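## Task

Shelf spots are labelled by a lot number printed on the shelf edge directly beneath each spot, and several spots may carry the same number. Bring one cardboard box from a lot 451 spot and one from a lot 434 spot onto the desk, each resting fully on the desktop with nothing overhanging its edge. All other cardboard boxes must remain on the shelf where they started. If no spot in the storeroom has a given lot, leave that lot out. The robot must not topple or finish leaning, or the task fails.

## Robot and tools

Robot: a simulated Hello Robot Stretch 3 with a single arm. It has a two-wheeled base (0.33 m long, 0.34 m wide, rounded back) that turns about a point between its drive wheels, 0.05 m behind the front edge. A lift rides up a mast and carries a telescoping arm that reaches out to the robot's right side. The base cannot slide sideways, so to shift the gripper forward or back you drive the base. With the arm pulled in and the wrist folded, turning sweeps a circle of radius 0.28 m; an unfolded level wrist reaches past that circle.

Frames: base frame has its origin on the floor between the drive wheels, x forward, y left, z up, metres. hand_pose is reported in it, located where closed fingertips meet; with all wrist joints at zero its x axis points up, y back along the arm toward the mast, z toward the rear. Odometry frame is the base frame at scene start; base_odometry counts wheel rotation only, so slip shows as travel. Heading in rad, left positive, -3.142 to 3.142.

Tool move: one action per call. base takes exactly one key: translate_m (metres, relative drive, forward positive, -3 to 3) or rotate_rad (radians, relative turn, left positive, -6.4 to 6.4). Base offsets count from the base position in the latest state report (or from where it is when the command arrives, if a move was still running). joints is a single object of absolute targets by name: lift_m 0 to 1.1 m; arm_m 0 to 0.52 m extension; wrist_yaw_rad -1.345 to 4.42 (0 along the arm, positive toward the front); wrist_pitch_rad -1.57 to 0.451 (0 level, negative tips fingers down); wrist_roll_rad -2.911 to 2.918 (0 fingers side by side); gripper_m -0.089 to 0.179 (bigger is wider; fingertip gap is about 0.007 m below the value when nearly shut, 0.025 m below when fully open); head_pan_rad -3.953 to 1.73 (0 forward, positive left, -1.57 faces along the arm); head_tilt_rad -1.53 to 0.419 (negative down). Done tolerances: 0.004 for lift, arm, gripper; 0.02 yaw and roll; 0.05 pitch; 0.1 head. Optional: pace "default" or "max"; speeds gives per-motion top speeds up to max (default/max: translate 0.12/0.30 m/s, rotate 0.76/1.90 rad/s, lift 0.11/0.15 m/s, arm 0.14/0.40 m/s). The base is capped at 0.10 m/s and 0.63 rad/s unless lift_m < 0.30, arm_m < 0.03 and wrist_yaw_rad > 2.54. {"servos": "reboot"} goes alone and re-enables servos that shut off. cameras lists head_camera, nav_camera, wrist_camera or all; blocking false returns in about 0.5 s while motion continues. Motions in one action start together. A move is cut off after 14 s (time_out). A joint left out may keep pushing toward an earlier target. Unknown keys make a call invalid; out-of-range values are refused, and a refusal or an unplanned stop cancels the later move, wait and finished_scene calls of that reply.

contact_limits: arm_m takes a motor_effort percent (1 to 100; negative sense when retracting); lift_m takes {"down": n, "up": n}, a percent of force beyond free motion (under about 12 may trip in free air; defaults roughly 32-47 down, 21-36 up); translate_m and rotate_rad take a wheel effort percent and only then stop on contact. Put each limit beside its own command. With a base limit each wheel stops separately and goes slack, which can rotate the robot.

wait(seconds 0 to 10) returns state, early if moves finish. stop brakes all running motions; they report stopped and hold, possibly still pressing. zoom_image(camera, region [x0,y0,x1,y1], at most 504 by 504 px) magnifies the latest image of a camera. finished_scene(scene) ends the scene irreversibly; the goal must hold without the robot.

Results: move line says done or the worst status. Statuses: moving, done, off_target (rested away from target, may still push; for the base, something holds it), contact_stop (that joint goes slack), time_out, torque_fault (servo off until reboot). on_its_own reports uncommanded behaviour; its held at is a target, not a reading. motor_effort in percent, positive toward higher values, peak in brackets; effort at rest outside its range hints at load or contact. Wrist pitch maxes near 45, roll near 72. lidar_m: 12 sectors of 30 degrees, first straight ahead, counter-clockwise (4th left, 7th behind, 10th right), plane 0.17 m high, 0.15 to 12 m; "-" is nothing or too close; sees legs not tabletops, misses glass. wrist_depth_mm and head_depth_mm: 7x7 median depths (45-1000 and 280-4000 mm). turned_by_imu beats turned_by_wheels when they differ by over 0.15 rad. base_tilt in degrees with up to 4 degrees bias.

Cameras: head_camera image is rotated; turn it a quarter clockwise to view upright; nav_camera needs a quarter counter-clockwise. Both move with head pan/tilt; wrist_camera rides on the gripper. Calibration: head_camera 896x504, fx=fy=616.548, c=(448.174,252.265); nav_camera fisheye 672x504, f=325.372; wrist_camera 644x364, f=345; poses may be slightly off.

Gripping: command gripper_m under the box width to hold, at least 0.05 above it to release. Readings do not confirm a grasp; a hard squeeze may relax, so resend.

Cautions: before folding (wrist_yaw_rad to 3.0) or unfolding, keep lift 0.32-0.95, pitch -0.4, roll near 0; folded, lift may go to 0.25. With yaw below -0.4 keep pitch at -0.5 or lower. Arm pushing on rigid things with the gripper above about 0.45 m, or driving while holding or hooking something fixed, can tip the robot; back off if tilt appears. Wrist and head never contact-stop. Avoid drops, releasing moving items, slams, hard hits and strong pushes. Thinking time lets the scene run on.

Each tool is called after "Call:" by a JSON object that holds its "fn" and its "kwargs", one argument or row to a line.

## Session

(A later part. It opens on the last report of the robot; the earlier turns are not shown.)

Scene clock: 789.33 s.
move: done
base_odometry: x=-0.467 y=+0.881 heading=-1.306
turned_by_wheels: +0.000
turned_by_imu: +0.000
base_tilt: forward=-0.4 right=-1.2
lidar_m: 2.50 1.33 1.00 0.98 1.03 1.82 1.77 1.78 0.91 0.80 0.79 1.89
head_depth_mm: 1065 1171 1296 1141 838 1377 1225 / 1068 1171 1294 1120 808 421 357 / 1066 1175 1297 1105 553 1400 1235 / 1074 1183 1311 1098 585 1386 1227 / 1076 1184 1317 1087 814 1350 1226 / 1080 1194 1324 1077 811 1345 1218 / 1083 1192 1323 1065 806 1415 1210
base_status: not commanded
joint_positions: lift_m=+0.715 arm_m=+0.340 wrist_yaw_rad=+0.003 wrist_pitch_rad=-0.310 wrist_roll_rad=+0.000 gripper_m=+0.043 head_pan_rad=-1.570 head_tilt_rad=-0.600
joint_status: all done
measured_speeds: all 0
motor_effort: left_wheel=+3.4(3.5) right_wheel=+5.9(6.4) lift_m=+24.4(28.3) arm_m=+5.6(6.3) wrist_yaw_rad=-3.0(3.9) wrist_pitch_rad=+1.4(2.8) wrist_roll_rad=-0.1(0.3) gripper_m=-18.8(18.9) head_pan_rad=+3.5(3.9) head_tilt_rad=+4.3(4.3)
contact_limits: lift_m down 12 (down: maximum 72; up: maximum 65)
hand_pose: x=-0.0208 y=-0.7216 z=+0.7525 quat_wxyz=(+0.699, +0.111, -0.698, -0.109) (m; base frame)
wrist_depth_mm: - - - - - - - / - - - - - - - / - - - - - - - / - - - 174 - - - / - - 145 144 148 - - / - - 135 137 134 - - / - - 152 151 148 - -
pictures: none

Contact with partial load. Release.

Call:
{"fn": "move", "kwargs": {
  "joints": {"gripper_m": 0.1},
  "cameras": ["wrist_camera"]
}}

Call:
{"fn": "move", "kwargs": {
  "joints": {"gripper_m": 0.179},
  "cameras": ["wrist_camera"]
}}

Scene clock: 796.67 s.
move: done
base_odometry: x=-0.467 y=+0.881 heading=-1.306
turned_by_wheels: +0.000
turned_by_imu: +0.000
base_tilt: forward=-0.4 right=-1.1
lidar_m: 2.50 1.33 1.00 0.98 1.03 1.82 1.77 1.78 0.92 0.80 0.79 1.90
head_depth_mm: 1062 1169 1293 1129 840 1382 1219 / 1064 1166 1287 1125 810 421 357 / 1071 1175 1300 1108 553 1397 1237 / 1076 1176 1311 1100 585 1399 1220 / 1081 1181 1319 1084 814 1345 1223 / 1081 1189 1322 1076 812 1345 1218 / 1086 1195 1315 1064 806 1417 1213
base_status: not commanded
joint_positions: lift_m=+0.715 arm_m=+0.340 wrist_yaw_rad=+0.003 wrist_pitch_rad=-0.312 wrist_roll_rad=+0.000 gripper_m=+0.100 head_pan_rad=-1.570 head_tilt_rad=-0.600
joint_status: all done
measured_speeds: all 0
motor_effort: left_wheel=+3.2(3.6) right_wheel=+5.2(6.2) lift_m=+30.0(30.8) arm_m=+3.2(4.1) wrist_yaw_rad=-3.6(4.1) wrist_pitch_rad=+1.6(1.8) wrist_roll_rad=-0.1(0.3) gripper_m=+0.5(76.5) head_pan_rad=+2.9(3.7) head_tilt_rad=+3.8(4.0)
contact_limits: lift_m down 12 (down: maximum 72; up: maximum 65)
hand_pose: x=-0.0208 y=-0.7215 z=+0.7522 quat_wxyz=(+0.699, +0.111, -0.698, -0.109) (m; base frame)
wrist_depth_mm: - - - - - - - / - - - - - - - / - - - - - - - / - - - 173 - - - / - - 145 144 144 - - / - - 135 138 134 124 - / - - 148 149 147 118 -
pictures: wrist_camera
camera_calibration:
wrist_camera: T_world_to_cam=[[-0.998874, -0.042361, -0.0213702, -0.0286402], [-0.00220195, 0.491312, -0.870981, 1.04212], [0.047395, -0.869953, -0.490852, -0.0912318], [0, 0, 0, 1]] pos_world=[-0.0219893, -0.592588, 0.862276]

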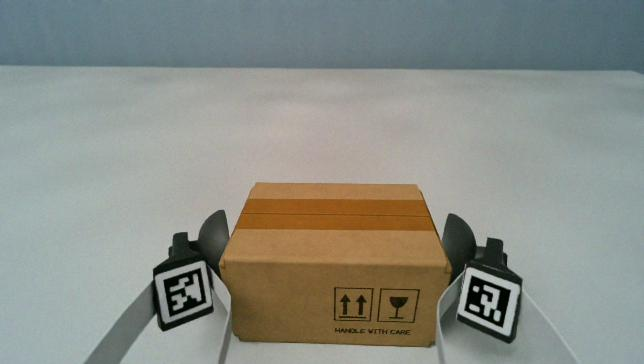

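Scene clock: 798.00 s.
move: done
base_odometry: x=-0.467 y=+0.881 heading=-1.306
turned_by_wheels: +0.000
turned_by_imu: +0.000
base_tilt: forward=-0.2 right=-1.1
lidar_m: 2.50 1.33 1.00 0.98 1.03 1.82 1.77 1.78 0.91 0.80 0.79 1.90
head_depth_mm: 1061 1161 1288 1133 839 1380 1215 / 1069 1171 1301 1121 807 421 357 / 1071 1181 1299 1112 553 1402 1231 / 1072 1181 1303 1099 585 1387 1226 / 1075 1182 1319 1085 800 1346 1225 / 1086 1182 1321 1080 811 1343 1212 / 1092 1191 1312 1068 804 1408 1205
base_status: not commanded
joint_positions: lift_m=+0.715 arm_m=+0.340 wrist_yaw_rad=+0.003 wrist_pitch_rad=-0.313 wrist_roll_rad=+0.000 gripper_m=+0.179 head_pan_rad=-1.570 head_tilt_rad=-0.600
joint_status: all done
measured_speeds: all 0
motor_effort: left_wheel=+3.1(3.8) right_wheel=+5.4(6.2) lift_m=+29.6(30.8) arm_m=+2.4(3.0) wrist_yaw_rad=-3.8(4.2) wrist_pitch_rad=+1.9(2.0) wrist_roll_rad=+0.0(0.3) gripper_m=+0.3(84.5) head_pan_rad=+3.1(3.5) head_tilt_rad=+3.2(4.1)
contact_limits: lift_m down 12 (down: maximum 72; up: maximum 65)
hand_pose: x=-0.0208 y=-0.7213 z=+0.7519 quat_wxyz=(+0.699, +0.112, -0.698, -0.109) (m; base frame)
wrist_depth_mm: - - - - - - - / - - - - - - - / - - - - - - - / - - - 172 - - - / - 142 138 143 143 - - / - 126 139 137 135 - - / - - 151 149 147 - 105
pictures: wrist_camera
camera_calibration:
wrist_camera: T_world_to_cam=[[-0.998874, -0.0423313, -0.0214231, -0.0285813], [-0.00220488, 0.49248, -0.870321, 1.04207], [0.0473923, -0.869294, -0.492019, -0.089934], [0, 0, 0, 1]] pos_world=[-0.0219893, -0.59259, 0.862077]

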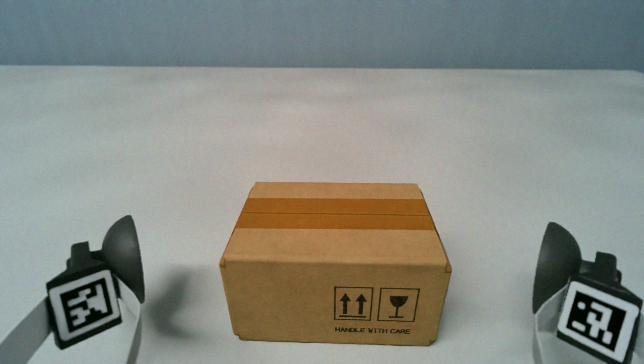

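Call:
{"fn": "move", "kwargs": {
  "joints": {"arm_m": 0.05},
  "speeds": {"arm_m": 0.1},
  "cameras": ["all"]
}}

Call:
{"fn": "move", "kwargs": {
  "joints": {"head_pan_rad": -0.9},
  "cameras": ["head_camera"]
}}

Scene clock: 806.93 s.
move: done
base_odometry: x=-0.467 y=+0.881 heading=-1.306
turned_by_wheels: +0.000
turned_by_imu: +0.000
base_tilt: forward=-0.3 right=-1.2
lidar_m: 2.50 1.33 1.01 0.98 1.03 1.82 1.77 1.78 0.91 0.80 0.79 1.89
head_depth_mm: 1060 1163 1290 1134 841 1378 1253 / 1066 1171 1301 1125 833 1272 1209 / 1073 1177 1301 1109 826 1361 435 / 1070 1179 1309 1097 820 1379 414 / 1076 1181 1318 1085 817 1156 1197 / 1079 1191 1323 1077 811 1345 1224 / 1093 1197 1313 1068 804 1412 1214
base_status: not commanded
joint_positions: lift_m=+0.715 arm_m=+0.050 wrist_yaw_rad=+0.003 wrist_pitch_rad=-0.313 wrist_roll_rad=+0.000 gripper_m=+0.179 head_pan_rad=-1.570 head_tilt_rad=-0.600
joint_status: all done
measured_speeds: all 0
motor_effort: left_wheel=+3.1(3.7) right_wheel=+4.8(6.1) lift_m=+30.0(30.9) arm_m=-13.5(14.7) wrist_yaw_rad=-1.8(4.5) wrist_pitch_rad=+2.2(2.2) wrist_roll_rad=-0.1(0.4) gripper_m=+0.3(1.2) head_pan_rad=+2.6(3.5) head_tilt_rad=+3.5(4.4)
contact_limits: lift_m down 12 (down: maximum 72; up: maximum 65)
hand_pose: x=-0.0208 y=-0.4313 z=+0.7518 quat_wxyz=(+0.699, +0.112, -0.698, -0.110) (m; base frame)
wrist_depth_mm: - - - - - - - / - - - 388 - - - / - - - 398 - - - / - - - - - - - / - 146 - - - - - / - - - - - - - / 912 981 966 961 957 908 105
pictures: head_camera (sideways), nav_camera (sideways), wrist_camera
camera_calibration:
head_camera: T_world_to_cam=[[-0.0467501, 0.519968, -0.852906, 1.12543], [0.997499, -0.0210139, -0.0674867, 0.0813543], [-0.0530138, -0.853927, -0.517685, 0.629597], [0, 0, 0, 1]] pos_world=[0.0048405, -0.0458489, 1.29131]
nav_camera: T_world_to_cam=[[0.0175178, -0.542579, 0.839822, -1.04979], [-0.999788, -0.018574, 0.00885454, 0.044798], [0.0107945, -0.8398, -0.542789, 0.659577], [0, 0, 0, 1]] pos_world=[0.0560587, -0.0148501, 1.23925]
wrist_camera: T_world_to_cam=[[-0.998874, -0.0423227, -0.0214429, -0.0162856], [-0.00220048, 0.492794, -0.870143, 0.899197], [0.0473937, -0.869116, -0.492332, 0.162484], [0, 0, 0, 1]] pos_world=[-0.0219893, -0.30259, 0.862077]

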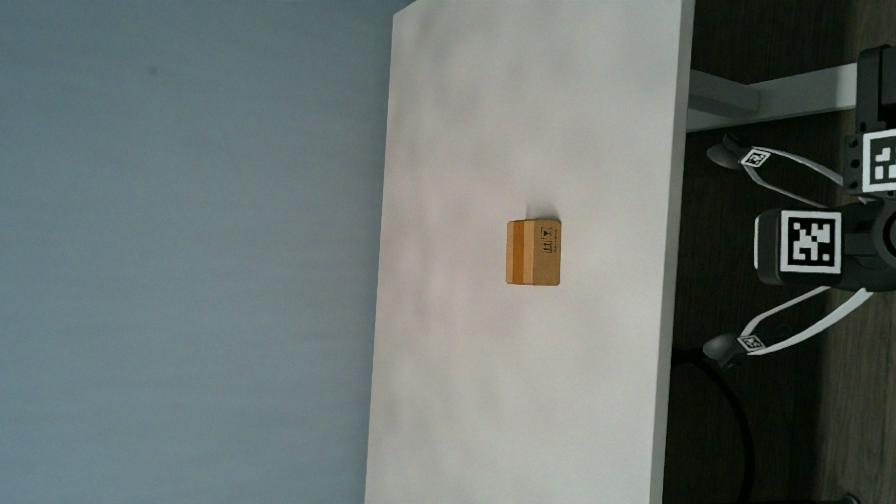

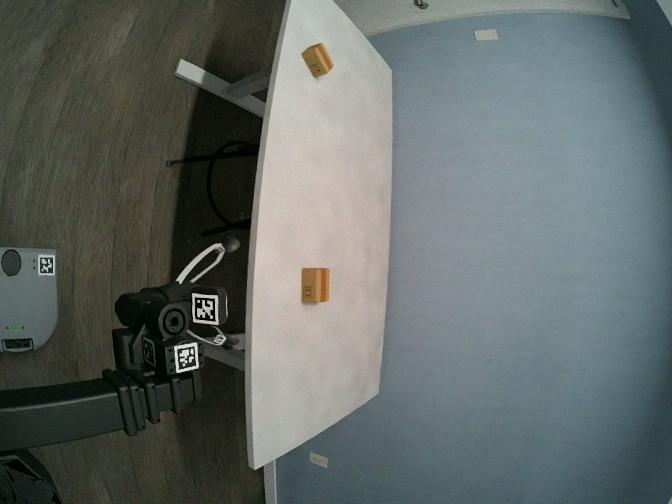

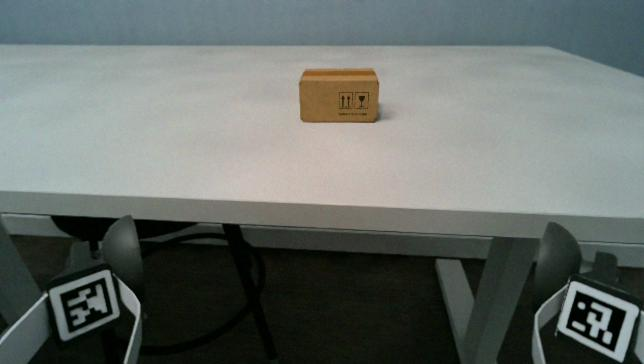

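Scene clock: 807.87 s.
move: done
base_odometry: x=-0.467 y=+0.881 heading=-1.306
turned_by_wheels: +0.000
turned_by_imu: +0.000
base_tilt: forward=-0.2 right=-1.2
lidar_m: 2.50 1.33 1.01 0.98 1.03 1.81 1.77 1.78 0.91 0.80 0.79 1.90
head_depth_mm: 1146 1223 1326 1134 839 712 1188 / 1243 1326 1416 1122 833 1408 1243 / 1328 1442 1518 1109 857 1370 1231 / 1451 1570 1646 1103 920 1468 1236 / 1570 1716 1864 1042 1637 1459 1219 / 1742 1927 2176 1136 1821 1452 1214 / 1916 2181 2503 2272 1807 1460 1211
base_status: not commanded
joint_positions: lift_m=+0.715 arm_m=+0.050 wrist_yaw_rad=+0.003 wrist_pitch_rad=-0.313 wrist_roll_rad=+0.000 gripper_m=+0.179 head_pan_rad=-0.880 head_tilt_rad=-0.600
joint_status: all done
measured_speeds: all 0
motor_effort: left_wheel=+3.5(3.6) right_wheel=+5.7(6.3) lift_m=+30.3(30.5) arm_m=-12.7(13.3) wrist_yaw_rad=-3.0(4.1) wrist_pitch_rad=+2.0(2.1) wrist_roll_rad=-0.1(0.3) gripper_m=+0.3(1.0) head_pan_rad=-0.2(5.4) head_tilt_rad=+3.6(4.3)
contact_limits: lift_m down 12 (down: maximum 72; up: maximum 65)
hand_pose: x=-0.0208 y=-0.4313 z=+0.7518 quat_wxyz=(+0.699, +0.112, -0.698, -0.110) (m; base frame)
wrist_depth_mm: - - - - - - - / - - - 387 - - - / - - - 401 - - - / - - - - - - - / - 146 - - - - - / - - - - - - - / 922 973 991 949 955 901 105
pictures: head_camera (sideways)
camera_calibration:
head_camera: T_world_to_cam=[[-0.366865, 0.371466, -0.852891, 1.12736], [0.782962, 0.618402, -0.0674492, 0.0826282], [0.502374, -0.692526, -0.517714, 0.626256], [0, 0, 0, 1]] pos_world=[0.03428, -0.0361745, 1.29131]

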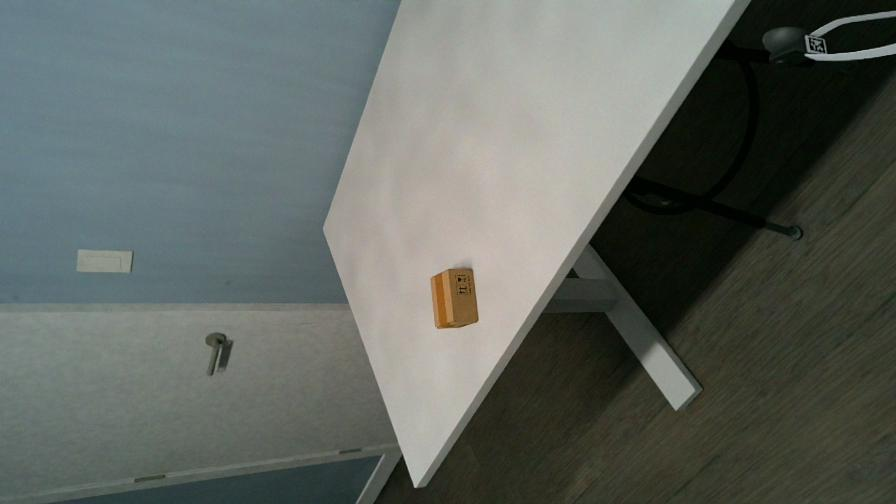

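Both boxes are well inside the desk.

Call:
{"fn": "finished_scene", "kwargs": {
  "scene": 2
}}

The scene is finished: the task was done.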